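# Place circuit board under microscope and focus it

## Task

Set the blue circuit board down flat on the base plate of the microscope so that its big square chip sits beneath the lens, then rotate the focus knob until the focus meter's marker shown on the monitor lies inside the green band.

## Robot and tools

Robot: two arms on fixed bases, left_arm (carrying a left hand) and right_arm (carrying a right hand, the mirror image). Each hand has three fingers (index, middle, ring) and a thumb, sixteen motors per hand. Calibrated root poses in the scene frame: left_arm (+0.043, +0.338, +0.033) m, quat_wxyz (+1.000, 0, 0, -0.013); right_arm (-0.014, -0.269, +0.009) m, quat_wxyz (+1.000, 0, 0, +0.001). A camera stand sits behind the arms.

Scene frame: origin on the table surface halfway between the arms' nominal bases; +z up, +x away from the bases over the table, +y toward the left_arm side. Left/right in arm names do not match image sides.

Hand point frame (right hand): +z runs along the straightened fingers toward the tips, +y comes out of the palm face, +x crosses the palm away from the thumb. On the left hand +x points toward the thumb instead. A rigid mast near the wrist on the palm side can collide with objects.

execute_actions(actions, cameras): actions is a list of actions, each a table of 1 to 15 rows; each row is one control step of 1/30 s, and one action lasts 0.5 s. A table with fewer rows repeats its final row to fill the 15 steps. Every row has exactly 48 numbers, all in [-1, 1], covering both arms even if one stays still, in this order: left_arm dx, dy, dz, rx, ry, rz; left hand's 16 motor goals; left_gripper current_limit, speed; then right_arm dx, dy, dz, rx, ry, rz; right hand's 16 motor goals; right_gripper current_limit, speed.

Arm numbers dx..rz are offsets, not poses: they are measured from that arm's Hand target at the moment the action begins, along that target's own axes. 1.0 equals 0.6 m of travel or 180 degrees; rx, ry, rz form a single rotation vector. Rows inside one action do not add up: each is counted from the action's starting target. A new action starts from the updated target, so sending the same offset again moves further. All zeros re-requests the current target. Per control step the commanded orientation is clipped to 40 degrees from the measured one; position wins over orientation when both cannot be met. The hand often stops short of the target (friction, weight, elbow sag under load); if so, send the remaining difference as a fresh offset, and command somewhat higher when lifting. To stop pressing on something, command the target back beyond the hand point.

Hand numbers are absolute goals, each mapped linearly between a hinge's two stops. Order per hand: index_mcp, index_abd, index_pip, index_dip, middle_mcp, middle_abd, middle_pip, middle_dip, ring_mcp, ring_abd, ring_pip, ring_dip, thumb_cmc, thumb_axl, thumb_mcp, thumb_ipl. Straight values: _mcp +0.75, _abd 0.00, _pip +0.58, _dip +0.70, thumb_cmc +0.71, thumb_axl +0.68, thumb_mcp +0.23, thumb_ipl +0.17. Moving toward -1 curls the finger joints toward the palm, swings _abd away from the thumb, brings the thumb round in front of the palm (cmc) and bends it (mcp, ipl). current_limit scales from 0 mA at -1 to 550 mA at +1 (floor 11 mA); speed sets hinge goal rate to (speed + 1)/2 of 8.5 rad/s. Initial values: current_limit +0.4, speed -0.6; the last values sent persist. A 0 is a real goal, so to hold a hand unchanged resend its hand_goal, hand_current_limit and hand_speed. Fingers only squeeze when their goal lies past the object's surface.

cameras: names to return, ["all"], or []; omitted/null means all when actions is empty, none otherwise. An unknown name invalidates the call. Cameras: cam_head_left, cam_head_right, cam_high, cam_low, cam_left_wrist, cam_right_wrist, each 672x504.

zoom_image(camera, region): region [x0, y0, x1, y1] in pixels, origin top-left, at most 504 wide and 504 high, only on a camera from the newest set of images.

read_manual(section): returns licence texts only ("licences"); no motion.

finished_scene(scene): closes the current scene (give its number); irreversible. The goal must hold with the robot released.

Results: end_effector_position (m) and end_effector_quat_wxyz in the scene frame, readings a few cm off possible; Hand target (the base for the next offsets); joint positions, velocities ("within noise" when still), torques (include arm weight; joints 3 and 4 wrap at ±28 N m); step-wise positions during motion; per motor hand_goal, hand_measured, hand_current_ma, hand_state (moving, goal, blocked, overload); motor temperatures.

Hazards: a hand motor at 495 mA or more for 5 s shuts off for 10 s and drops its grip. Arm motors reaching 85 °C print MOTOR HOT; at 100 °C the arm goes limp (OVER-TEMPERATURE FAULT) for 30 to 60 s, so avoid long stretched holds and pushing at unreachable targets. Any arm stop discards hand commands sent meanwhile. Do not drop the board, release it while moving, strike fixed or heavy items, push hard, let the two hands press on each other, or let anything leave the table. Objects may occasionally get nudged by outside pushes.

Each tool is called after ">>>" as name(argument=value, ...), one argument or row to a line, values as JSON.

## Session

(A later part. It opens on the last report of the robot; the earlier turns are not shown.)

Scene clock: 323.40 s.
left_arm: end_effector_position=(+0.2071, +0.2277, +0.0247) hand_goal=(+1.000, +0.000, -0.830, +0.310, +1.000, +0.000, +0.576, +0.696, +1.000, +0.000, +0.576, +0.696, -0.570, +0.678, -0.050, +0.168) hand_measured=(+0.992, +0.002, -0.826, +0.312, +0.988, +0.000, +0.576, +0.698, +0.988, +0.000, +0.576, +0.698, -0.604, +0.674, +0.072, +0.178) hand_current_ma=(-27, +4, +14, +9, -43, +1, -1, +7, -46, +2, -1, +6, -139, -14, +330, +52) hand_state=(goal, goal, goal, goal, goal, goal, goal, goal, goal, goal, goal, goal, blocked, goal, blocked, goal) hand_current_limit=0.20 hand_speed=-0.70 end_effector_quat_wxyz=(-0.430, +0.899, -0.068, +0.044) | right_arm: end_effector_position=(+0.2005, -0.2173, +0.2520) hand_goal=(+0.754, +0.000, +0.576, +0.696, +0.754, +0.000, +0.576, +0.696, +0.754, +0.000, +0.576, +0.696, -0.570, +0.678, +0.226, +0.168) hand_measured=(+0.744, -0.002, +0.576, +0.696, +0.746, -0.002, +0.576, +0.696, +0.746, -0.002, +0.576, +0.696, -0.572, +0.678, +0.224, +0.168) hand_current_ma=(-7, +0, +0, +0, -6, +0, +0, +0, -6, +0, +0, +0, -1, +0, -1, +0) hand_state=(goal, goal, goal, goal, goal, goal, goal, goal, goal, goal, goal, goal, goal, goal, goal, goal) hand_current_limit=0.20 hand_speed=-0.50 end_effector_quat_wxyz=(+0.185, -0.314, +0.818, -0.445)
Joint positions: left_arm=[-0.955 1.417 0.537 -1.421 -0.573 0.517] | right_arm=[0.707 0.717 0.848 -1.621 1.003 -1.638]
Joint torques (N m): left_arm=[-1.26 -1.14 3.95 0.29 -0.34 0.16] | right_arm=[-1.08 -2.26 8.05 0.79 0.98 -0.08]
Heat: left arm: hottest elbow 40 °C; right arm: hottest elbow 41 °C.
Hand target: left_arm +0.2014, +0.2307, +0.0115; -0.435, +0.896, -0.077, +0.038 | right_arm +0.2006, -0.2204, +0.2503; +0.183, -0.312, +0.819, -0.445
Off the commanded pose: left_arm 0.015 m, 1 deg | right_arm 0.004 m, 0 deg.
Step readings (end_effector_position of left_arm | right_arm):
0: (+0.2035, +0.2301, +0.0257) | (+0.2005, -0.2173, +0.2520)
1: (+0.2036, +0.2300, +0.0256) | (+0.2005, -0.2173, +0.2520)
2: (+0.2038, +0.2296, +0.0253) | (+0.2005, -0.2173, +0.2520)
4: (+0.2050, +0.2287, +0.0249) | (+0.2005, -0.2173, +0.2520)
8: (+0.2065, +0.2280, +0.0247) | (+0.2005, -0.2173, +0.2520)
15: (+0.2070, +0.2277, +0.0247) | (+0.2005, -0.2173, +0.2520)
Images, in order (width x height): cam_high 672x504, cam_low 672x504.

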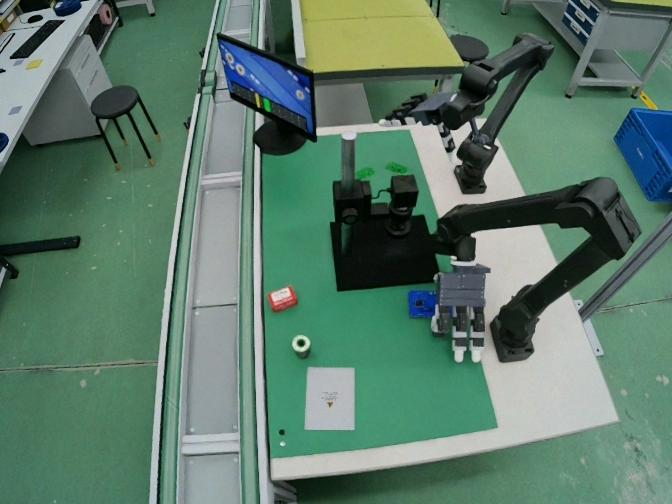

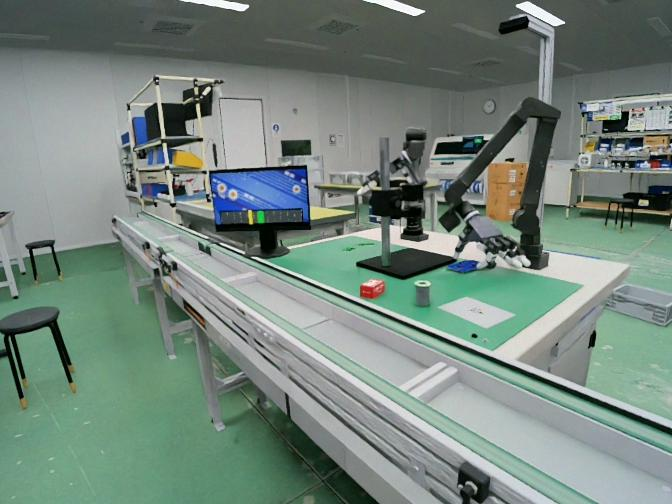

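>>> execute_actions(
  actions=[
    [[0,-0.046,-0.036,0,0,0,1,0,-0.83,0.31,1,0,0.576,0.696,1,0,0.576,0.696,-0.571,0.678,-0.05,0.168,0.2,-0.5,0,0,0,0,0,0,0.754,0,0.576,0.696,0.754,0,0.576,0.696,0.754,0,0.576,0.696,-0.571,0.678,0.226,0.168,0.2,-0.5]],
    [[0,0.0526,0.041,0,0,0,1,0,-0.83,0.31,1,0,0.576,0.696,1,0,0.576,0.696,-0.571,0.678,-0.05,0.168,0.2,-0.5,0,0,0,0,0,0,0.754,0,0.576,0.696,0.754,0,0.576,0.696,0.754,0,0.576,0.696,-0.571,0.678,0.226,0.168,0.2,-0.5]],
  ],
  cameras=["cam_low", "cam_high"],
)

>>> zoom_image(
  camera="cam_low",
  region=[430, 220, 520, 290],
)

Scene clock: 334.73 s.
left_arm: end_effector_position=(+0.2061, +0.2289, +0.0169) hand_goal=(+1.000, +0.000, -0.830, +0.310, +1.000, +0.000, +0.576, +0.696, +1.000, +0.000, +0.576, +0.696, -0.570, +0.678, -0.050, +0.168) hand_measured=(+0.994, +0.002, -0.836, +0.306, +0.988, +0.000, +0.576, +0.698, +0.988, +0.000, +0.576, +0.698, -0.576, +0.676, -0.044, +0.170) hand_current_ma=(-22, +4, -22, -15, -43, +1, -1, +7, -46, +2, -1, +6, -20, -9, +25, +8) hand_state=(goal, goal, goal, goal, goal, goal, goal, goal, goal, goal, goal, goal, goal, goal, goal, goal) hand_current_limit=0.20 hand_speed=-0.50 end_effector_quat_wxyz=(-0.435, +0.897, -0.069, +0.041) | right_arm: end_effector_position=(+0.2005, -0.2173, +0.2520) hand_goal=(+0.754, +0.000, +0.576, +0.696, +0.754, +0.000, +0.576, +0.696, +0.754, +0.000, +0.576, +0.696, -0.570, +0.678, +0.226, +0.168) hand_measured=(+0.744, -0.002, +0.576, +0.696, +0.746, -0.002, +0.576, +0.696, +0.746, -0.002, +0.576, +0.696, -0.572, +0.678, +0.224, +0.168) hand_current_ma=(-7, +0, +0, +0, -6, +0, +0, +0, -6, +0, +0, +0, -1, +0, -1, +0) hand_state=(goal, goal, goal, goal, goal, goal, goal, goal, goal, goal, goal, goal, goal, goal, goal, goal) hand_current_limit=0.20 hand_speed=-0.50 end_effector_quat_wxyz=(+0.185, -0.314, +0.818, -0.445)
Joint positions: left_arm=[-0.957 1.448 0.532 -1.398 -0.572 0.513] | right_arm=[0.707 0.717 0.848 -1.621 1.003 -1.638]
Joint torques (N m): left_arm=[-1.26 -2.32 3.75 0.23 -0.36 0.22] | right_arm=[-1.2 -2.26 8.02 0.81 0.97 -0.09]
Motor temperatures (°C): left_arm=[21 24 38 22 25 24] | right_arm=[22 25 41 22 27 24]
Heat: left arm: hottest elbow 38 °C; right arm: hottest elbow 41 °C.
Hand target: left_arm +0.2014, +0.2307, +0.0065; -0.435, +0.896, -0.077, +0.038 | right_arm +0.2006, -0.2204, +0.2503; +0.183, -0.312, +0.819, -0.445
Off the commanded pose: left_arm 0.012 m, 1 deg | right_arm 0.004 m, 0 deg.
Step readings (end_effector_position of left_arm | right_arm):
0: (+0.2071, +0.2277, +0.0247) | (+0.2005, -0.2173, +0.2520)
1: (+0.2071, +0.2277, +0.0247) | (+0.2005, -0.2173, +0.2520)
2: (+0.2067, +0.2282, +0.0253) | (+0.2005, -0.2173, +0.2520)
4: (+0.2055, +0.2296, +0.0276) | (+0.2005, -0.2173, +0.2520)
8: (+0.2025, +0.2341, +0.0363) | (+0.2005, -0.2173, +0.2520)
15: (+0.2007, +0.2365, +0.0414) | (+0.2005, -0.2173, +0.2520)
16: (+0.2006, +0.2366, +0.0414) | (+0.2005, -0.2173, +0.2520)
17: (+0.2009, +0.2360, +0.0407) | (+0.2005, -0.2173, +0.2520)
19: (+0.2030, +0.2322, +0.0358) | (+0.2005, -0.2173, +0.2520)
23: (+0.2057, +0.2279, +0.0211) | (+0.2005, -0.2173, +0.2520)
30: (+0.2060, +0.2290, +0.0169) | (+0.2005, -0.2173, +0.2520)
Images, in order (width x height): cam_high 672x504, cam_low 672x504.

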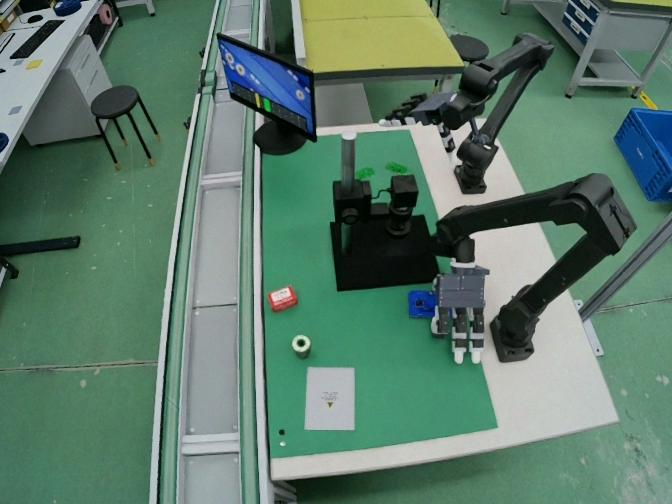

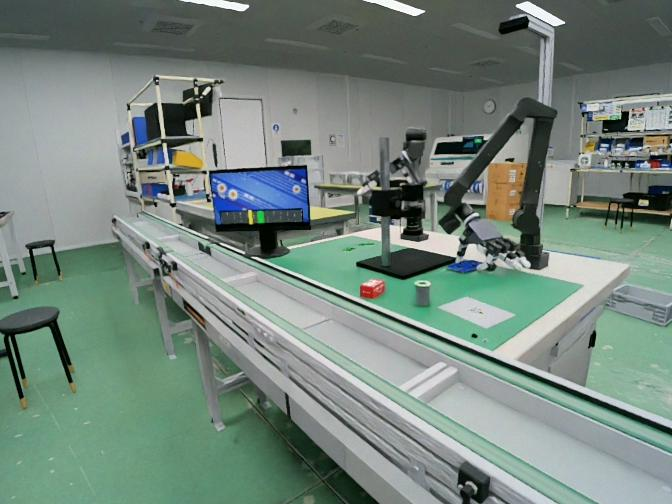

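Scaled by 5.600.

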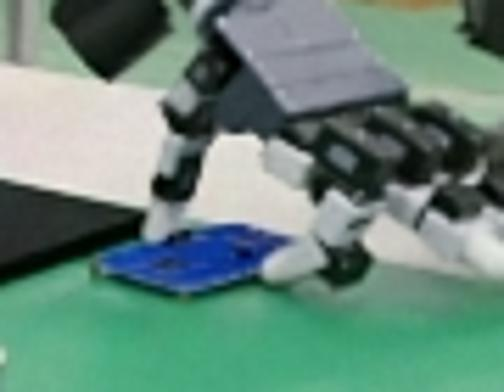

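>>> execute_actions(
  actions=[
    [[0,0,0,0,0,0,1,0,-0.83,0.31,1,0,0.576,0.696,1,0,0.576,0.696,-0.571,0.678,-0.25,0.168,0.2,-0.7,0,0,0,0,0,0,0.754,0,0.576,0.696,0.754,0,0.576,0.696,0.754,0,0.576,0.696,-0.571,0.678,0.226,0.168,0.2,-0.5]],
  ],
  cameras=["cam_low", "cam_high", "cam_head_left"],
)

>>> zoom_image(
  camera="cam_low",
  region=[430, 220, 520, 290],
)

>>> zoom_image(
  camera="cam_high",
  region=[390, 260, 510, 350],
)

Scene clock: 338.77 s.
left_arm: end_effector_position=(+0.2062, +0.2287, +0.0167) hand_goal=(+1.000, +0.000, -0.830, +0.310, +1.000, +0.000, +0.576, +0.696, +1.000, +0.000, +0.576, +0.696, -0.570, +0.678, -0.250, +0.168) hand_measured=(+0.996, +0.002, -0.836, +0.306, +0.988, +0.000, +0.576, +0.698, +0.988, +0.000, +0.576, +0.698, -0.578, +0.676, -0.056, +0.178) hand_current_ma=(-12, +4, -22, -15, -43, +1, -1, +7, -46, +2, -1, +6, -28, -9, +330, +46) hand_state=(goal, goal, goal, goal, goal, goal, goal, goal, goal, goal, goal, goal, goal, goal, blocked, goal) hand_current_limit=0.20 hand_speed=-0.70 end_effector_quat_wxyz=(-0.434, +0.897, -0.069, +0.042) | right_arm: end_effector_position=(+0.2005, -0.2173, +0.2520) hand_goal=(+0.754, +0.000, +0.576, +0.696, +0.754, +0.000, +0.576, +0.696, +0.754, +0.000, +0.576, +0.696, -0.570, +0.678, +0.226, +0.168) hand_measured=(+0.744, -0.002, +0.576, +0.696, +0.746, -0.002, +0.576, +0.696, +0.746, -0.002, +0.576, +0.696, -0.572, +0.678, +0.224, +0.168) hand_current_ma=(-7, +0, +0, +0, -6, +0, +0, +0, -6, +0, +0, +0, -1, +0, -1, +0) hand_state=(goal, goal, goal, goal, goal, goal, goal, goal, goal, goal, goal, goal, goal, goal, goal, goal) hand_current_limit=0.20 hand_speed=-0.50 end_effector_quat_wxyz=(+0.185, -0.314, +0.818, -0.445)
Joint positions: left_arm=[-0.957 1.448 0.532 -1.397 -0.572 0.513] | right_arm=[0.707 0.717 0.848 -1.621 1.003 -1.638]
Joint torques (N m): left_arm=[-1.2 -2.37 3.78 0.17 -0.37 0.21] | right_arm=[-1.26 -2.14 8.01 0.79 0.97 -0.08]
Heat: left arm: hottest elbow 38 °C; right arm: hottest elbow 41 °C.
Hand target: left_arm +0.2014, +0.2307, +0.0065; -0.436, +0.896, -0.077, +0.038 | right_arm +0.2006, -0.2204, +0.2503; +0.183, -0.312, +0.819, -0.445
Off the commanded pose: left_arm 0.012 m, 1 deg | right_arm 0.004 m, 0 deg.
Step readings (end_effector_position of left_arm | right_arm):
0: (+0.2061, +0.2289, +0.0169) | (+0.2005, -0.2173, +0.2520)
1: (+0.2061, +0.2289, +0.0169) | (+0.2005, -0.2173, +0.2520)
2: (+0.2061, +0.2289, +0.0169) | (+0.2005, -0.2173, +0.2520)
4: (+0.2062, +0.2287, +0.0167) | (+0.2005, -0.2173, +0.2520)
8: (+0.2062, +0.2287, +0.0167) | (+0.2005, -0.2173, +0.2520)
15: (+0.2062, +0.2287, +0.0167) | (+0.2005, -0.2173, +0.2520)
Images, in order (width x height): cam_head_left 672x504, cam_high 672x504, cam_low 672x504.

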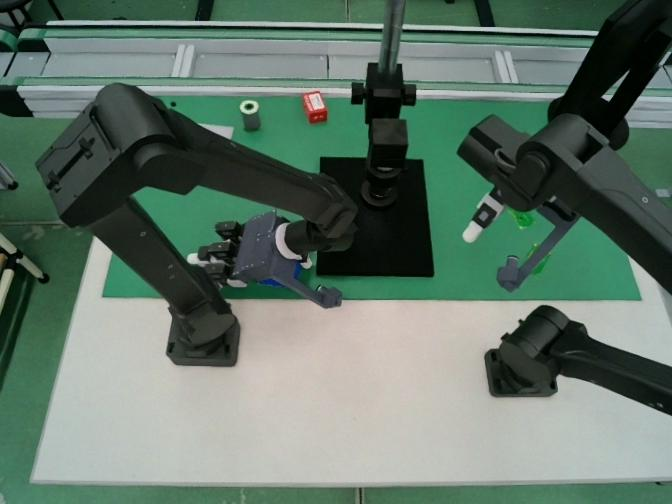

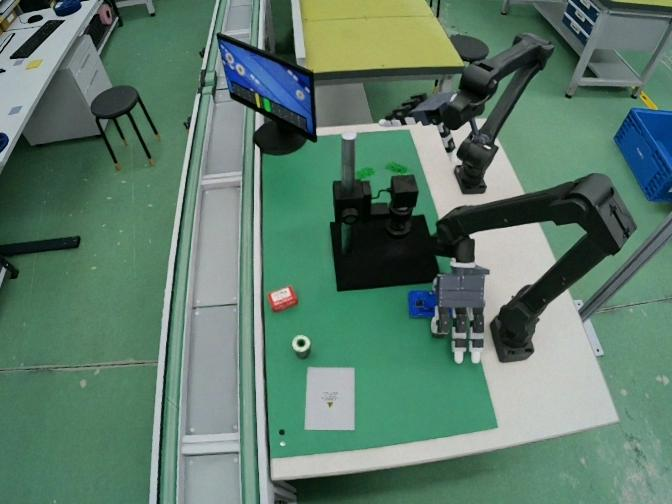

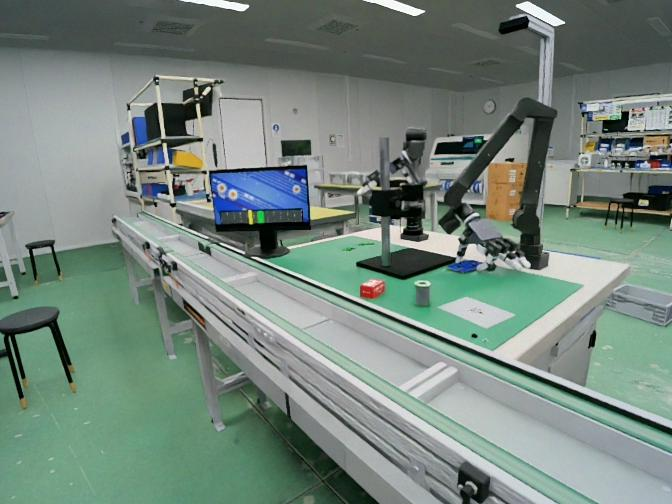

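Scaled by 5.600.

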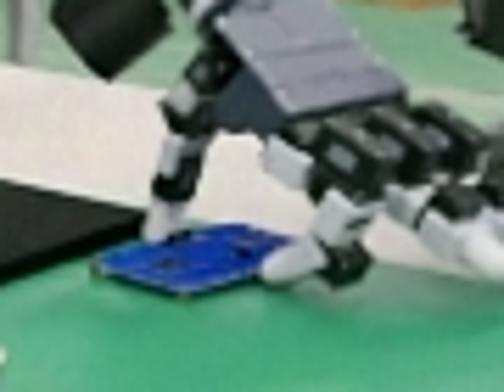

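Scaled by 4.200.

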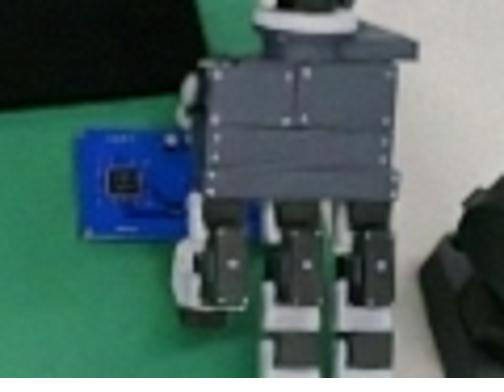

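>>> execute_actions(
  actions=[
    [[0,-0.0105,-0.0082,0,0,0,1,0,-0.83,0.31,1,0,0.576,0.696,1,0,0.576,0.696,-0.571,0.678,-0.25,0.168,0.2,-0.7,0,0,0,0,0,0,0.754,0,0.576,0.696,0.754,0,0.576,0.696,0.754,0,0.576,0.696,-0.571,0.678,0.226,0.168,0.2,-0.5]],
  ],
  cameras=["cam_low", "cam_high"],
)

>>> zoom_image(
  camera="cam_low",
  region=[430, 220, 520, 290],
)

>>> zoom_image(
  camera="cam_high",
  region=[390, 260, 510, 350],
)

Scene clock: 356.57 s.
left_arm: end_effector_position=(+0.2063, +0.2282, +0.0173) hand_goal=(+1.000, +0.000, -0.830, +0.310, +1.000, +0.000, +0.576, +0.696, +1.000, +0.000, +0.576, +0.696, -0.570, +0.678, -0.250, +0.168) hand_measured=(+0.998, +0.002, -0.832, +0.306, +0.988, +0.000, +0.576, +0.698, +0.988, +0.000, +0.576, +0.698, -0.578, +0.676, -0.060, +0.178) hand_current_ma=(-3, +4, -9, -15, -43, +1, -1, +7, -46, +2, -1, +6, -31, -9, +330, +51) hand_state=(goal, goal, goal, goal, goal, goal, goal, goal, goal, goal, goal, goal, goal, goal, blocked, goal) hand_current_limit=0.20 hand_speed=-0.70 end_effector_quat_wxyz=(-0.433, +0.898, -0.068, +0.042) | right_arm: end_effector_position=(+0.2005, -0.2173, +0.2520) hand_goal=(+0.754, +0.000, +0.576, +0.696, +0.754, +0.000, +0.576, +0.696, +0.754, +0.000, +0.576, +0.696, -0.570, +0.678, +0.226, +0.168) hand_measured=(+0.744, -0.002, +0.576, +0.696, +0.746, -0.002, +0.576, +0.696, +0.746, -0.002, +0.576, +0.696, -0.572, +0.678, +0.224, +0.168) hand_current_ma=(-7, +0, +0, +0, -6, +0, +0, +0, -6, +0, +0, +0, -1, +0, -1, +0) hand_state=(goal, goal, goal, goal, goal, goal, goal, goal, goal, goal, goal, goal, goal, goal, goal, goal) hand_current_limit=0.20 hand_speed=-0.50 end_effector_quat_wxyz=(+0.185, -0.314, +0.818, -0.445)
Joint positions: left_arm=[-0.957 1.444 0.532 -1.397 -0.571 0.513] | right_arm=[0.707 0.717 0.848 -1.621 1.003 -1.638]
Joint torques (N m): left_arm=[-1.14 -3.9 4.31 -1.09 -0.4 0.21] | right_arm=[-1.26 -2.08 8.02 0.76 0.97 -0.09]
Heat: left arm: hottest elbow 37 °C; right arm: hottest elbow 41 °C.
Hand target: left_arm +0.2013, +0.2307, +0.0145; -0.435, +0.896, -0.077, +0.037 | right_arm +0.2006, -0.2204, +0.2503; +0.183, -0.312, +0.819, -0.445
Off the commanded pose: left_arm 0.006 m, 1 deg | right_arm 0.004 m, 0 deg.
Step readings (end_effector_position of left_arm | right_arm):
0: (+0.2062, +0.2287, +0.0167) | (+0.2005, -0.2173, +0.2520)
1: (+0.2062, +0.2287, +0.0167) | (+0.2005, -0.2173, +0.2520)
2: (+0.2063, +0.2287, +0.0168) | (+0.2005, -0.2173, +0.2520)
4: (+0.2063, +0.2284, +0.0171) | (+0.2005, -0.2173, +0.2520)
8: (+0.2063, +0.2283, +0.0172) | (+0.2005, -0.2173, +0.2520)
15: (+0.2063, +0.2282, +0.0173) | (+0.2005, -0.2173, +0.2520)
Images, in order (width x height): cam_high 672x504, cam_low 672x504.

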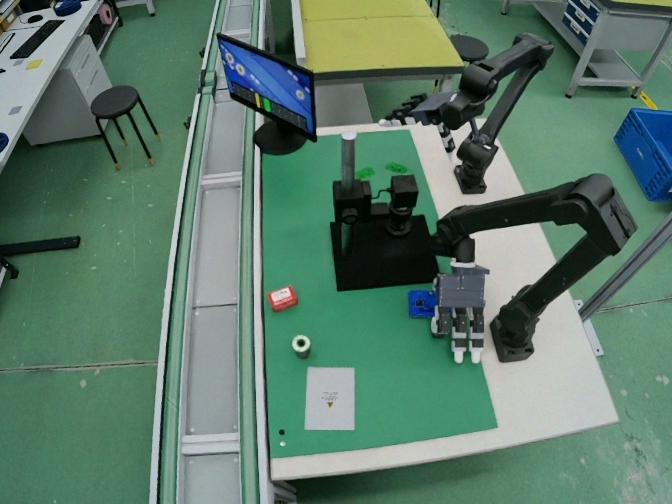

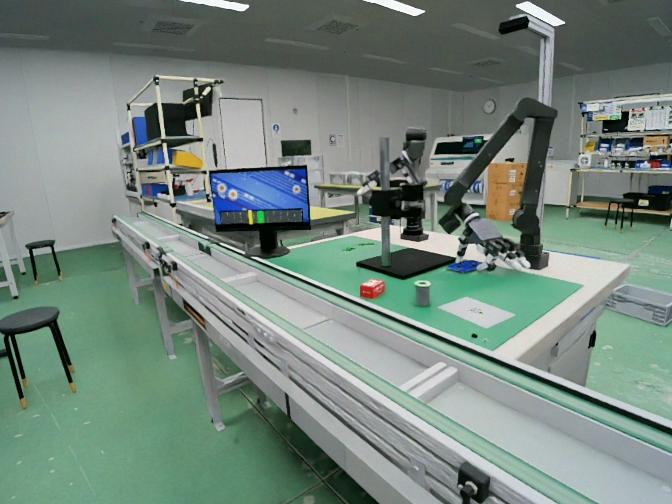

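Scaled by 5.600.

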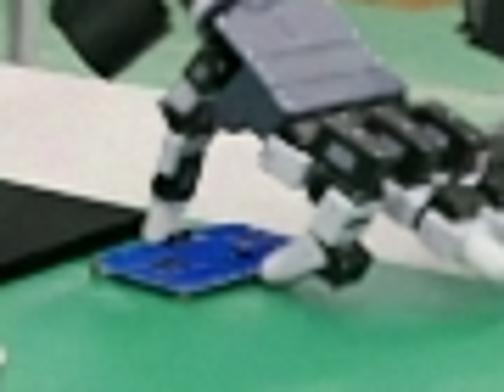

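Scaled by 4.200.

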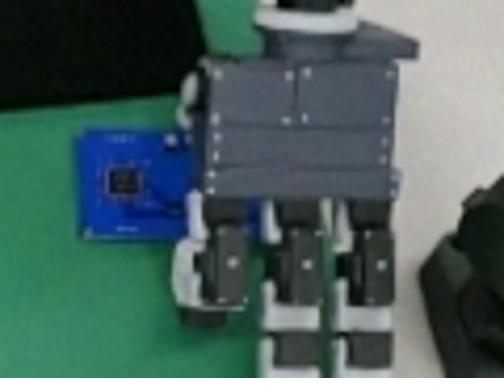

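>>> execute_actions(
  actions=[
    [[0,-0.03,-0.0235,0,0,0,1,0,-0.83,0.31,1,0,0.576,0.696,1,0,0.576,0.696,-0.571,0.678,-0.25,0.168,0.2,-0.7,0,0,0,0,0,0,0.754,0,0.576,0.696,0.754,0,0.576,0.696,0.754,0,0.576,0.696,-0.571,0.678,0.226,0.168,0.2,-0.5]],
    [[0,-0.0394,-0.0308,0,0,0,1,0,-0.83,0.31,1,0,0.576,0.696,1,0,0.576,0.696,-0.571,0.678,-0.25,0.168,0.2,-0.7,0,0,0,0,0,0,0.754,0,0.576,0.696,0.754,0,0.576,0.696,0.754,0,0.576,0.696,-0.571,0.678,0.226,0.168,0.2,-0.5]],
  ],
  cameras=["cam_low", "cam_high", "cam_left_wrist"],
)

>>> zoom_image(
  camera="cam_low",
  region=[430, 210, 530, 290],
)

>>> zoom_image(
  camera="cam_high",
  region=[390, 260, 510, 350],
)

Scene clock: 364.27 s.
left_arm: end_effector_position=(+0.1940, +0.2456, +0.0574) hand_goal=(+1.000, +0.000, -0.830, +0.310, +1.000, +0.000, +0.576, +0.696, +1.000, +0.000, +0.576, +0.696, -0.570, +0.678, -0.250, +0.168) hand_measured=(+1.000, +0.002, -0.810, +0.318, +0.988, +0.000, +0.576, +0.698, +0.988, +0.000, +0.576, +0.698, -0.576, +0.676, -0.098, +0.178) hand_current_ma=(+0, +4, +74, +29, -43, +1, -1, +7, -46, +2, -1, +6, -18, -8, +330, +50) hand_state=(goal, goal, blocked, goal, goal, goal, goal, goal, goal, goal, goal, goal, goal, goal, blocked, goal) hand_current_limit=0.20 hand_speed=-0.70 end_effector_quat_wxyz=(-0.446, +0.891, -0.075, +0.030) | right_arm: end_effector_position=(+0.2005, -0.2173, +0.2520) hand_goal=(+0.754, +0.000, +0.576, +0.696, +0.754, +0.000, +0.576, +0.696, +0.754, +0.000, +0.576, +0.696, -0.570, +0.678, +0.226, +0.168) hand_measured=(+0.744, -0.002, +0.576, +0.696, +0.746, -0.002, +0.576, +0.696, +0.746, -0.002, +0.576, +0.696, -0.572, +0.678, +0.224, +0.168) hand_current_ma=(-7, +0, +0, +0, -6, +0, +0, +0, -6, +0, +0, +0, -1, +0, -1, +0) hand_state=(goal, goal, goal, goal, goal, goal, goal, goal, goal, goal, goal, goal, goal, goal, goal, goal) hand_current_limit=0.20 hand_speed=-0.50 end_effector_quat_wxyz=(+0.185, -0.314, +0.818, -0.445)
Joint positions: left_arm=[-0.957 1.303 0.538 -1.582 -0.57 0.519] | right_arm=[0.707 0.717 0.848 -1.621 1.003 -1.638]
Joint torques (N m): left_arm=[-1.08 -3.66 9.14 -2.02 -0.46 0.16] | right_arm=[-1.26 -2.2 8.08 0.79 0.97 -0.09]
Heat: left arm: hottest elbow 36 °C; right arm: hottest elbow 41 °C.
Hand target: left_arm +0.2014, +0.2308, +0.0674; -0.436, +0.896, -0.077, +0.038 | right_arm +0.2006, -0.2204, +0.2503; +0.183, -0.312, +0.819, -0.445
Off the commanded pose: left_arm 0.019 m, 2 deg | right_arm 0.004 m, 0 deg.
Step readings (end_effector_position of left_arm | right_arm):
0: (+0.2063, +0.2282, +0.0173) | (+0.2005, -0.2173, +0.2520)
1: (+0.2064, +0.2282, +0.0174) | (+0.2005, -0.2173, +0.2520)
2: (+0.2062, +0.2283, +0.0180) | (+0.2005, -0.2173, +0.2520)
4: (+0.2052, +0.2296, +0.0211) | (+0.2005, -0.2173, +0.2520)
8: (+0.2031, +0.2325, +0.0296) | (+0.2005, -0.2173, +0.2520)
15: (+0.2017, +0.2344, +0.0329) | (+0.2005, -0.2173, +0.2520)
16: (+0.2015, +0.2346, +0.0331) | (+0.2005, -0.2173, +0.2520)
17: (+0.2007, +0.2358, +0.0343) | (+0.2005, -0.2173, +0.2520)
19: (+0.1982, +0.2395, +0.0396) | (+0.2005, -0.2173, +0.2520)
23: (+0.1950, +0.2442, +0.0515) | (+0.2005, -0.2173, +0.2520)
30: (+0.1928, +0.2475, +0.0560) | (+0.2005, -0.2173, +0.2520)
Images, in order (width x height): cam_high 672x504, cam_low 672x504, cam_left_wrist 672x504.

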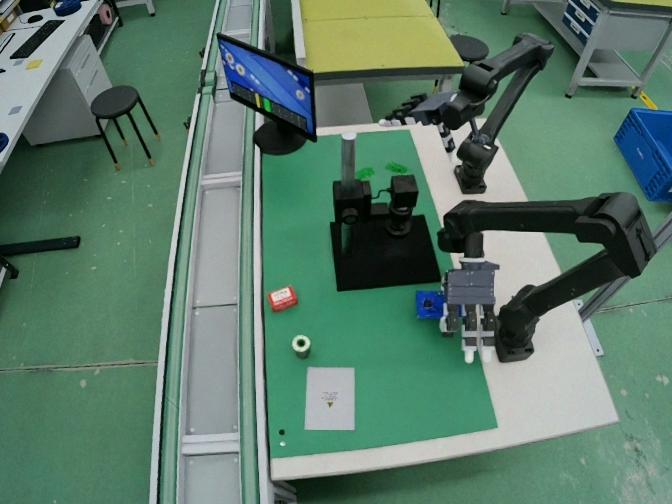

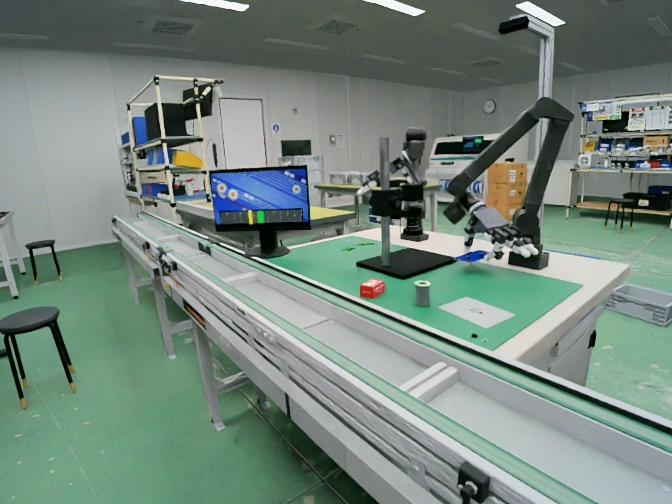

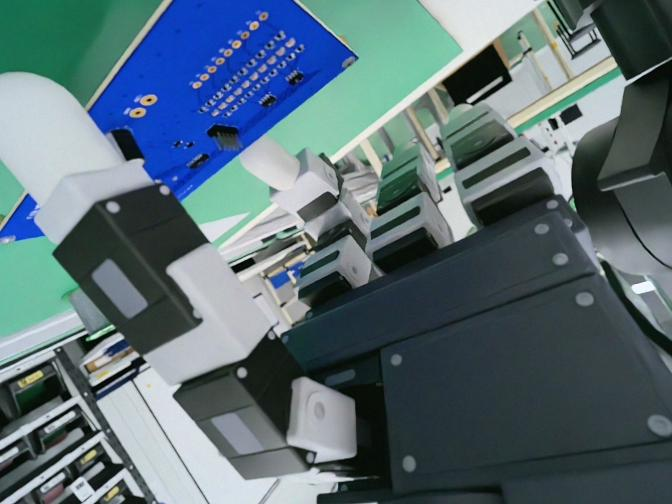

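Scaled by 5.040.

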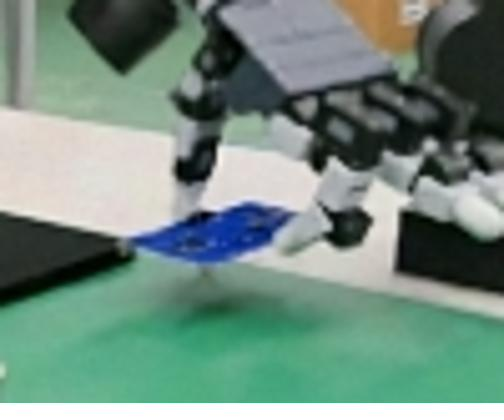

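Scaled by 4.200.

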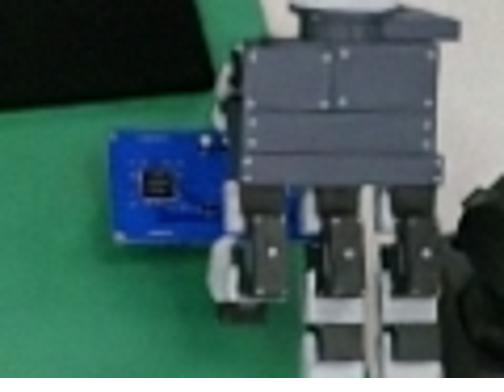

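>>> execute_actions(
  actions=[
    [[0.028,0.0256,-0.0598,0,0.07,0.055,1,0,-0.83,0.31,1,0,0.576,0.696,1,0,0.576,0.696,-0.571,0.678,-0.25,0.168,0.2,-0.7,0.006,-0.07,0.11,0,0,0,0.754,0,0.576,0.696,0.754,0,0.576,0.696,0.754,0,0.576,0.696,-0.571,0.678,0.226,0.168,0.2,-0.5]],
    [[0.0442,0.0324,-0.0415,0,0.07,0.055,1,0,-0.83,0.31,1,0,0.576,0.696,1,0,0.576,0.696,-0.571,0.678,-0.25,0.168,0.2,-0.7,0,0,0,0,0,0,0.754,0,0.576,0.696,0.754,0,0.576,0.696,0.754,0,0.576,0.696,-0.571,0.678,0.226,0.168,0.2,-0.5]],
  ],
  cameras=["cam_low", "cam_high", "cam_head_left", "cam_left_wrist"],
)

>>> zoom_image(
  camera="cam_low",
  region=[380, 180, 530, 290],
)

>>> zoom_image(
  camera="cam_head_left",
  region=[230, 150, 430, 310],
)

Scene clock: 409.43 s.
left_arm: end_effector_position=(+0.2133, +0.1672, +0.0696) hand_goal=(+1.000, +0.000, -0.830, +0.310, +1.000, +0.000, +0.576, +0.696, +1.000, +0.000, +0.576, +0.696, -0.570, +0.678, -0.250, +0.168) hand_measured=(+1.000, +0.002, -0.808, +0.320, +0.988, +0.000, +0.576, +0.698, +0.988, +0.000, +0.576, +0.698, -0.576, +0.676, -0.100, +0.178) hand_current_ma=(+0, +4, +82, +31, -43, +1, -1, +7, -46, +2, -1, +6, -18, -8, +330, +53) hand_state=(goal, goal, blocked, goal, goal, goal, goal, goal, goal, goal, goal, goal, goal, goal, blocked, goal) hand_current_limit=0.20 hand_speed=-0.70 end_effector_quat_wxyz=(-0.424, +0.832, -0.328, +0.146) | right_arm: end_effector_position=(+0.2487, -0.2767, +0.2521) hand_goal=(+0.754, +0.000, +0.576, +0.696, +0.754, +0.000, +0.576, +0.696, +0.754, +0.000, +0.576, +0.696, -0.570, +0.678, +0.226, +0.168) hand_measured=(+0.744, -0.002, +0.576, +0.696, +0.744, -0.002, +0.576, +0.696, +0.744, -0.002, +0.576, +0.696, -0.572, +0.678, +0.224, +0.168) hand_current_ma=(-9, +0, +0, +0, -8, +0, +0, +0, -7, +0, +0, +0, -1, +0, -1, +0) hand_state=(goal, goal, goal, goal, goal, goal, goal, goal, goal, goal, goal, goal, goal, goal, goal, goal) hand_current_limit=0.20 hand_speed=-0.50 end_effector_quat_wxyz=(+0.158, -0.262, +0.828, -0.470)
Joint positions: left_arm=[-1.13 1.302 0.619 -1.415 -0.806 0.936] | right_arm=[0.34 0.71 0.819 -1.229 0.971 -2.083]
Joint torques (N m): left_arm=[0.03 -4.48 9.85 -0.24 -0.77 0.22] | right_arm=[-1.2 -1.79 8.83 1.37 0.82 -0.08]
Heat: left arm: hottest elbow 38 °C; right arm: hottest elbow 41 °C.
Hand target: left_arm +0.2215, +0.1507, +0.0776; -0.408, +0.840, -0.322, +0.156 | right_arm +0.2506, -0.2806, +0.2503; +0.183, -0.312, +0.819, -0.445
Off the commanded pose: left_arm 0.020 m, 2 deg | right_arm 0.005 m, 7 deg.
joint sent to its limit (right arm) — joint 6 (wrist roll), lower limit. The joint targets are off in orientation, not in position.
Step readings (end_effector_position of left_arm | right_arm):
0: (+0.1940, +0.2456, +0.0574) | (+0.2005, -0.2173, +0.2520)
1: (+0.1941, +0.2455, +0.0575) | (+0.2007, -0.2175, +0.2521)
2: (+0.1959, +0.2450, +0.0584) | (+0.2042, -0.2199, +0.2526)
4: (+0.1997, +0.2387, +0.0618) | (+0.2165, -0.2332, +0.2545)
8: (+0.2037, +0.2168, +0.0691) | (+0.2360, -0.2659, +0.2563)
15: (+0.2047, +0.2086, +0.0708) | (+0.2507, -0.2749, +0.2548)
16: (+0.2049, +0.2085, +0.0707) | (+0.2509, -0.2752, +0.2545)
17: (+0.2070, +0.2070, +0.0711) | (+0.2509, -0.2753, +0.2541)
19: (+0.2126, +0.1996, +0.0726) | (+0.2506, -0.2757, +0.2535)
23: (+0.2154, +0.1778, +0.0739) | (+0.2496, -0.2763, +0.2527)
30: (+0.2154, +0.1678, +0.0710) | (+0.2489, -0.2767, +0.2522)
Images, in order (width x height): cam_head_left 672x504, cam_high 672x504, cam_low 672x504, cam_left_wrist 672x504.

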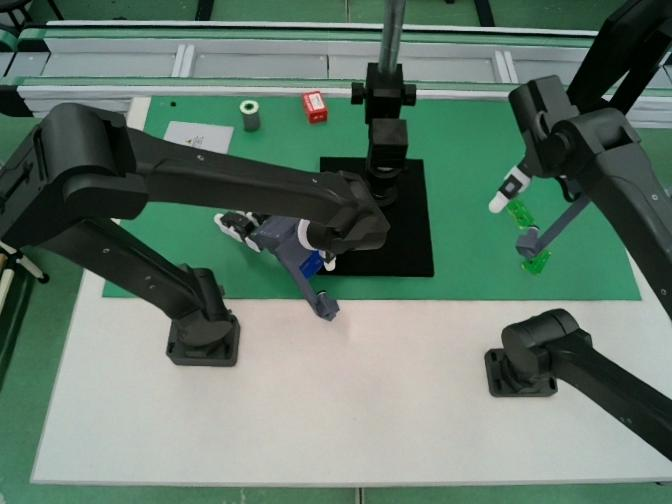

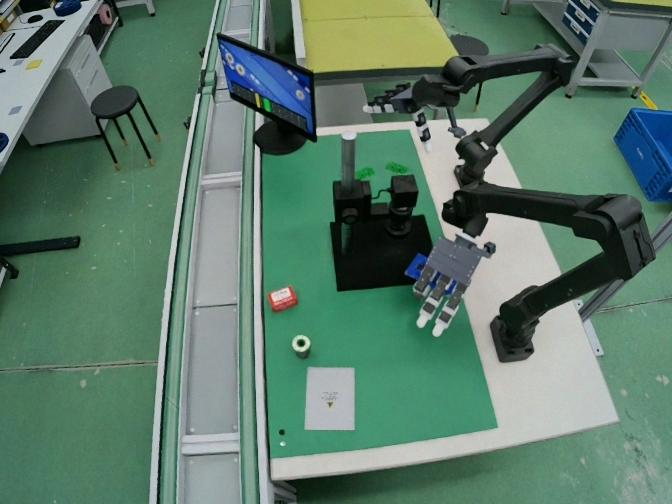

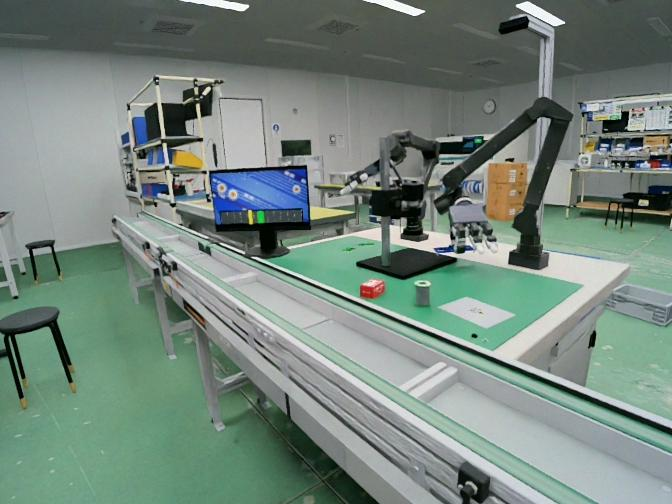

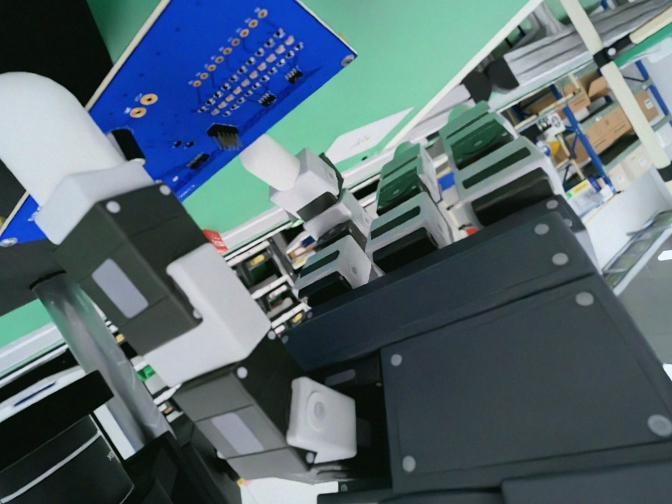

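Scaled by 3.360.

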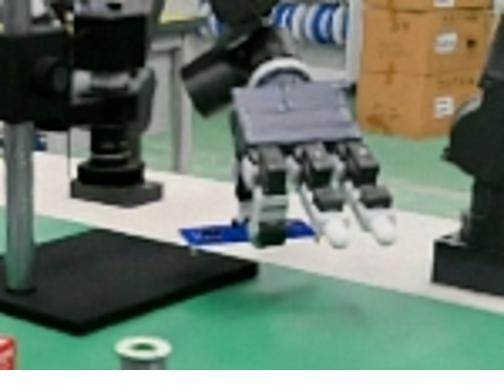

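Scaled by 2.520.

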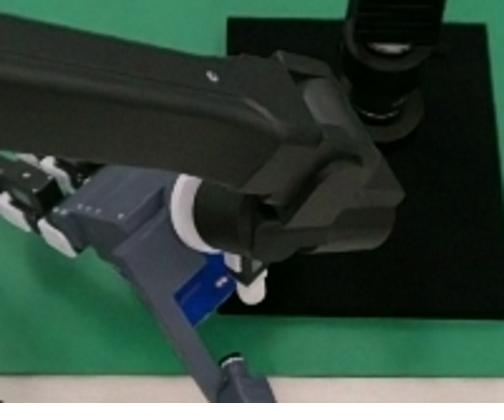

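>>> execute_actions(
  actions=[
    [[0.057,0.0236,-0.030,0,0.07,0.055,1,0,-0.83,0.31,1,0,0.576,0.696,1,0,0.576,0.696,-0.571,0.678,-0.25,0.168,0.2,-0.7,0,0,0,0,0,0,0.754,0,0.576,0.696,0.754,0,0.576,0.696,0.754,0,0.576,0.696,-0.571,0.678,0.226,0.168,0.2,-0.5]],
    [[0.0653,0.013,-0.0167,0,0,0,1,0,-0.83,0.31,1,0,0.576,0.696,1,0,0.576,0.696,-0.571,0.678,-0.25,0.168,0.2,-0.7,0,0,0,0,0,0,0.754,0,0.576,0.696,0.754,0,0.576,0.696,0.754,0,0.576,0.696,-0.571,0.678,0.226,0.168,0.2,-0.5]],
  ],
  cameras=["cam_head_left","cam_low"],
)

Scene clock: 436.70 s.
left_arm: end_effector_position=(+0.2348, +0.0931, +0.0687) hand_goal=(+1.000, +0.000, -0.830, +0.310, +1.000, +0.000, +0.576, +0.696, +1.000, +0.000, +0.576, +0.696, -0.570, +0.678, -0.250, +0.168) hand_measured=(+1.000, +0.002, -0.808, +0.320, +0.988, +0.000, +0.576, +0.698, +0.988, +0.000, +0.576, +0.698, -0.576, +0.676, -0.100, +0.178) hand_current_ma=(+0, +4, +82, +31, -43, +1, -1, +7, -46, +2, -1, +6, -18, -8, +330, +53) hand_state=(goal, goal, blocked, goal, goal, goal, goal, goal, goal, goal, goal, goal, goal, goal, blocked, goal) hand_current_limit=0.20 hand_speed=-0.70 end_effector_quat_wxyz=(-0.394, +0.784, -0.437, +0.199) | right_arm: end_effector_position=(+0.2487, -0.2768, +0.2521) hand_goal=(+0.754, +0.000, +0.576, +0.696, +0.754, +0.000, +0.576, +0.696, +0.754, +0.000, +0.576, +0.696, -0.570, +0.678, +0.226, +0.168) hand_measured=(+0.744, -0.002, +0.576, +0.696, +0.744, -0.002, +0.576, +0.696, +0.744, -0.002, +0.576, +0.696, -0.572, +0.678, +0.224, +0.168) hand_current_ma=(-9, +0, +0, +0, -8, +0, +0, +0, -7, +0, +0, +0, -1, +0, -1, +0) hand_state=(goal, goal, goal, goal, goal, goal, goal, goal, goal, goal, goal, goal, goal, goal, goal, goal) hand_current_limit=0.20 hand_speed=-0.50 end_effector_quat_wxyz=(+0.158, -0.262, +0.828, -0.470)
Joint positions: left_arm=[-1.164 1.379 0.717 -1.177 -0.886 1.271] | right_arm=[0.34 0.71 0.819 -1.229 0.971 -2.083]
Joint torques (N m): left_arm=[-0.91 -4.89 11.4 0.29 -0.87 0.21] | right_arm=[-1.14 -2.2 8.8 1.36 0.8 -0.08]
Heat: left arm: hottest elbow 42 °C; right arm: hottest elbow 42 °C.
Hand target: left_arm +0.2416, +0.0710, +0.0774; -0.382, +0.787, -0.436, +0.211 | right_arm +0.2506, -0.2807, +0.2503; +0.183, -0.312, +0.819, -0.445
Off the commanded pose: left_arm 0.025 m, 2 deg | right_arm 0.005 m, 7 deg.
joint sent to its limit (right arm) — joint 6 (wrist roll), lower limit. The joint targets are off in orientation, not in position.
Step readings (end_effector_position of left_arm | right_arm):
0: (+0.2132, +0.1672, +0.0696) | (+0.2487, -0.2767, +0.2521)
1: (+0.2135, +0.1670, +0.0696) | (+0.2487, -0.2767, +0.2521)
2: (+0.2163, +0.1655, +0.0701) | (+0.2487, -0.2767, +0.2521)
4: (+0.2228, +0.1584, +0.0714) | (+0.2487, -0.2767, +0.2521)
8: (+0.2265, +0.1391, +0.0712) | (+0.2487, -0.2768, +0.2521)
15: (+0.2258, +0.1265, +0.0682) | (+0.2487, -0.2768, +0.2521)
16: (+0.2254, +0.1257, +0.0682) | (+0.2487, -0.2768, +0.2521)
17: (+0.2251, +0.1245, +0.0682) | (+0.2487, -0.2768, +0.2521)
19: (+0.2258, +0.1196, +0.0681) | (+0.2487, -0.2768, +0.2521)
23: (+0.2319, +0.1018, +0.0684) | (+0.2487, -0.2768, +0.2521)
30: (+0.2351, +0.0927, +0.0694) | (+0.2487, -0.2768, +0.2521)
Images, in order (width x height): cam_head_left 672x504, cam_low 672x504.

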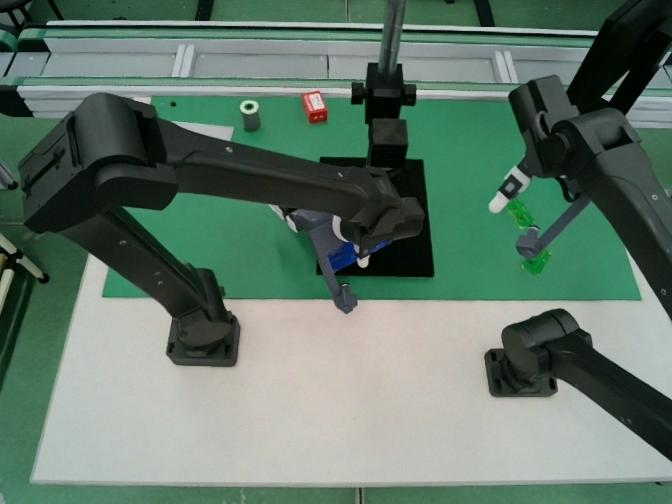

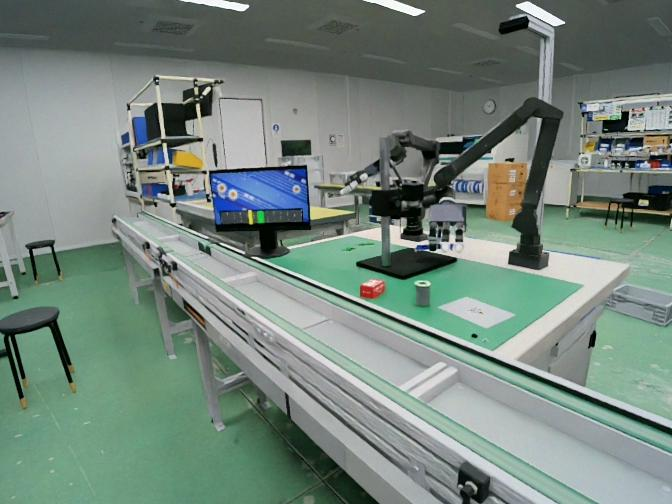

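>>> execute_actions(
  actions=[
    [[0.03,0.004,-0.0065,0,0,0,1,0,-0.83,0.31,1,0,0.576,0.696,1,0,0.576,0.696,-0.571,0.678,-0.25,0.168,0.2,-0.7,0,0,0,0,0,0,0.754,0,0.576,0.696,0.754,0,0.576,0.696,0.754,0,0.576,0.696,-0.571,0.678,0.226,0.168,0.2,-0.5]],
  ],
  cameras=["cam_head_left","cam_low","cam_high"],
)

>>> zoom_image(
  camera="cam_head_left",
  region=[260, 130, 460, 330],
)

>>> zoom_image(
  camera="cam_high",
  region=[200, 150, 450, 350],
)

>>> zoom_image(
  camera="cam_low",
  region=[330, 180, 500, 300],
)

Scene clock: 442.77 s.
left_arm: end_effector_position=(+0.2415, +0.0760, +0.0689) hand_goal=(+1.000, +0.000, -0.830, +0.310, +1.000, +0.000, +0.576, +0.696, +1.000, +0.000, +0.576, +0.696, -0.570, +0.678, -0.250, +0.168) hand_measured=(+1.000, +0.002, -0.808, +0.320, +0.988, +0.000, +0.576, +0.698, +0.988, +0.000, +0.576, +0.698, -0.576, +0.676, -0.100, +0.178) hand_current_ma=(+0, +4, +82, +31, -43, +1, -1, +7, -46, +2, -1, +6, -18, -8, +330, +53) hand_state=(goal, goal, blocked, goal, goal, goal, goal, goal, goal, goal, goal, goal, goal, goal, blocked, goal) hand_current_limit=0.20 hand_speed=-0.70 end_effector_quat_wxyz=(-0.393, +0.784, -0.437, +0.199) | right_arm: end_effector_position=(+0.2487, -0.2768, +0.2521) hand_goal=(+0.754, +0.000, +0.576, +0.696, +0.754, +0.000, +0.576, +0.696, +0.754, +0.000, +0.576, +0.696, -0.570, +0.678, +0.226, +0.168) hand_measured=(+0.744, -0.002, +0.576, +0.696, +0.744, -0.002, +0.576, +0.696, +0.744, -0.002, +0.576, +0.696, -0.572, +0.678, +0.224, +0.168) hand_current_ma=(-9, +0, +0, +0, -8, +0, +0, +0, -7, +0, +0, +0, -1, +0, -1, +0) hand_state=(goal, goal, goal, goal, goal, goal, goal, goal, goal, goal, goal, goal, goal, goal, goal, goal) hand_current_limit=0.20 hand_speed=-0.50 end_effector_quat_wxyz=(+0.158, -0.262, +0.828, -0.470)
Joint positions: left_arm=[-1.164 1.425 0.764 -1.177 -0.885 1.272] | right_arm=[0.34 0.71 0.819 -1.229 0.971 -2.083]
Joint torques (N m): left_arm=[-1.26 -4.54 11.59 0.01 -0.9 0.14] | right_arm=[-1.32 -2.02 8.83 1.43 0.81 -0.07]
Heat: left arm: hottest elbow 42 °C; right arm: hottest elbow 42 °C.
Hand target: left_arm +0.2474, +0.0533, +0.0781; -0.382, +0.787, -0.436, +0.212 | right_arm +0.2506, -0.2807, +0.2503; +0.183, -0.312, +0.819, -0.445
Off the commanded pose: left_arm 0.025 m, 2 deg | right_arm 0.005 m, 7 deg.
joint sent to its limit (right arm) — joint 6 (wrist roll), lower limit. The joint targets are off in orientation, not in position.
Step readings (end_effector_position of left_arm | right_arm):
0: (+0.2348, +0.0931, +0.0687) | (+0.2487, -0.2768, +0.2521)
1: (+0.2348, +0.0931, +0.0687) | (+0.2487, -0.2768, +0.2521)
2: (+0.2350, +0.0925, +0.0687) | (+0.2487, -0.2768, +0.2521)
4: (+0.2360, +0.0896, +0.0680) | (+0.2487, -0.2768, +0.2521)
8: (+0.2398, +0.0800, +0.0679) | (+0.2487, -0.2768, +0.2521)
15: (+0.2415, +0.0760, +0.0690) | (+0.2487, -0.2768, +0.2521)
Images, in order (width x height): cam_head_left 672x504, cam_high 672x504, cam_low 672x504.

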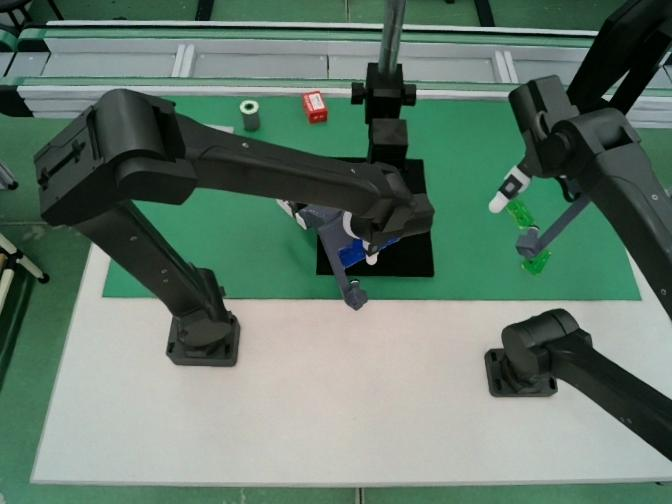

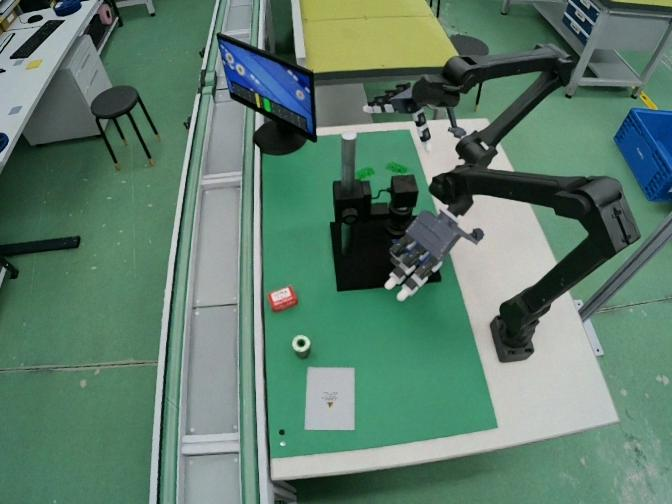

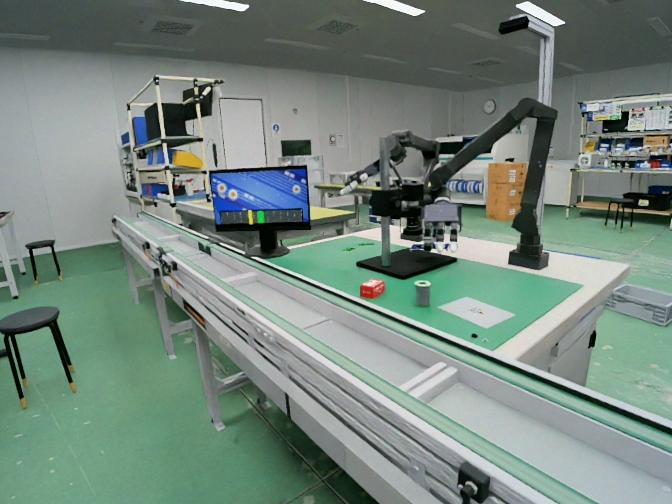

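Scaled by 2.520.

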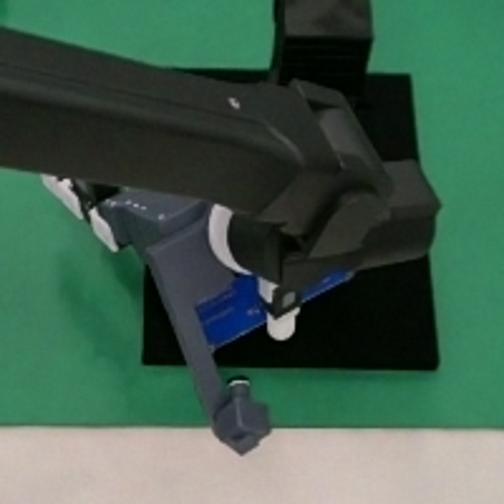

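Scaled by 2.016.

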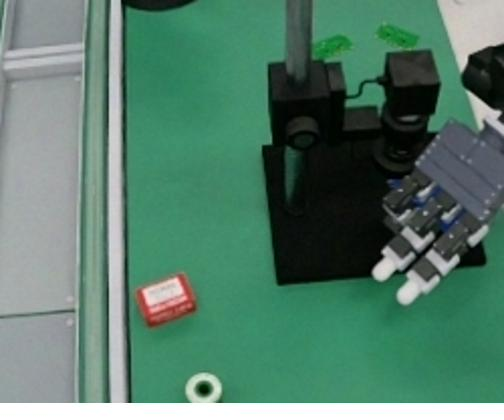

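Scaled by 2.965.

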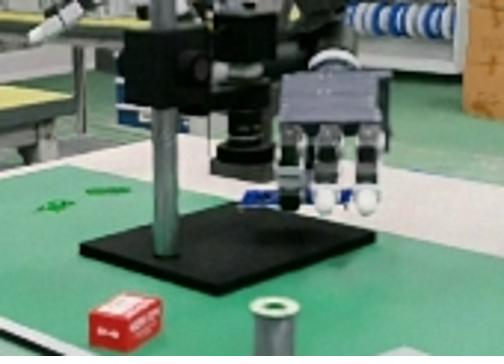

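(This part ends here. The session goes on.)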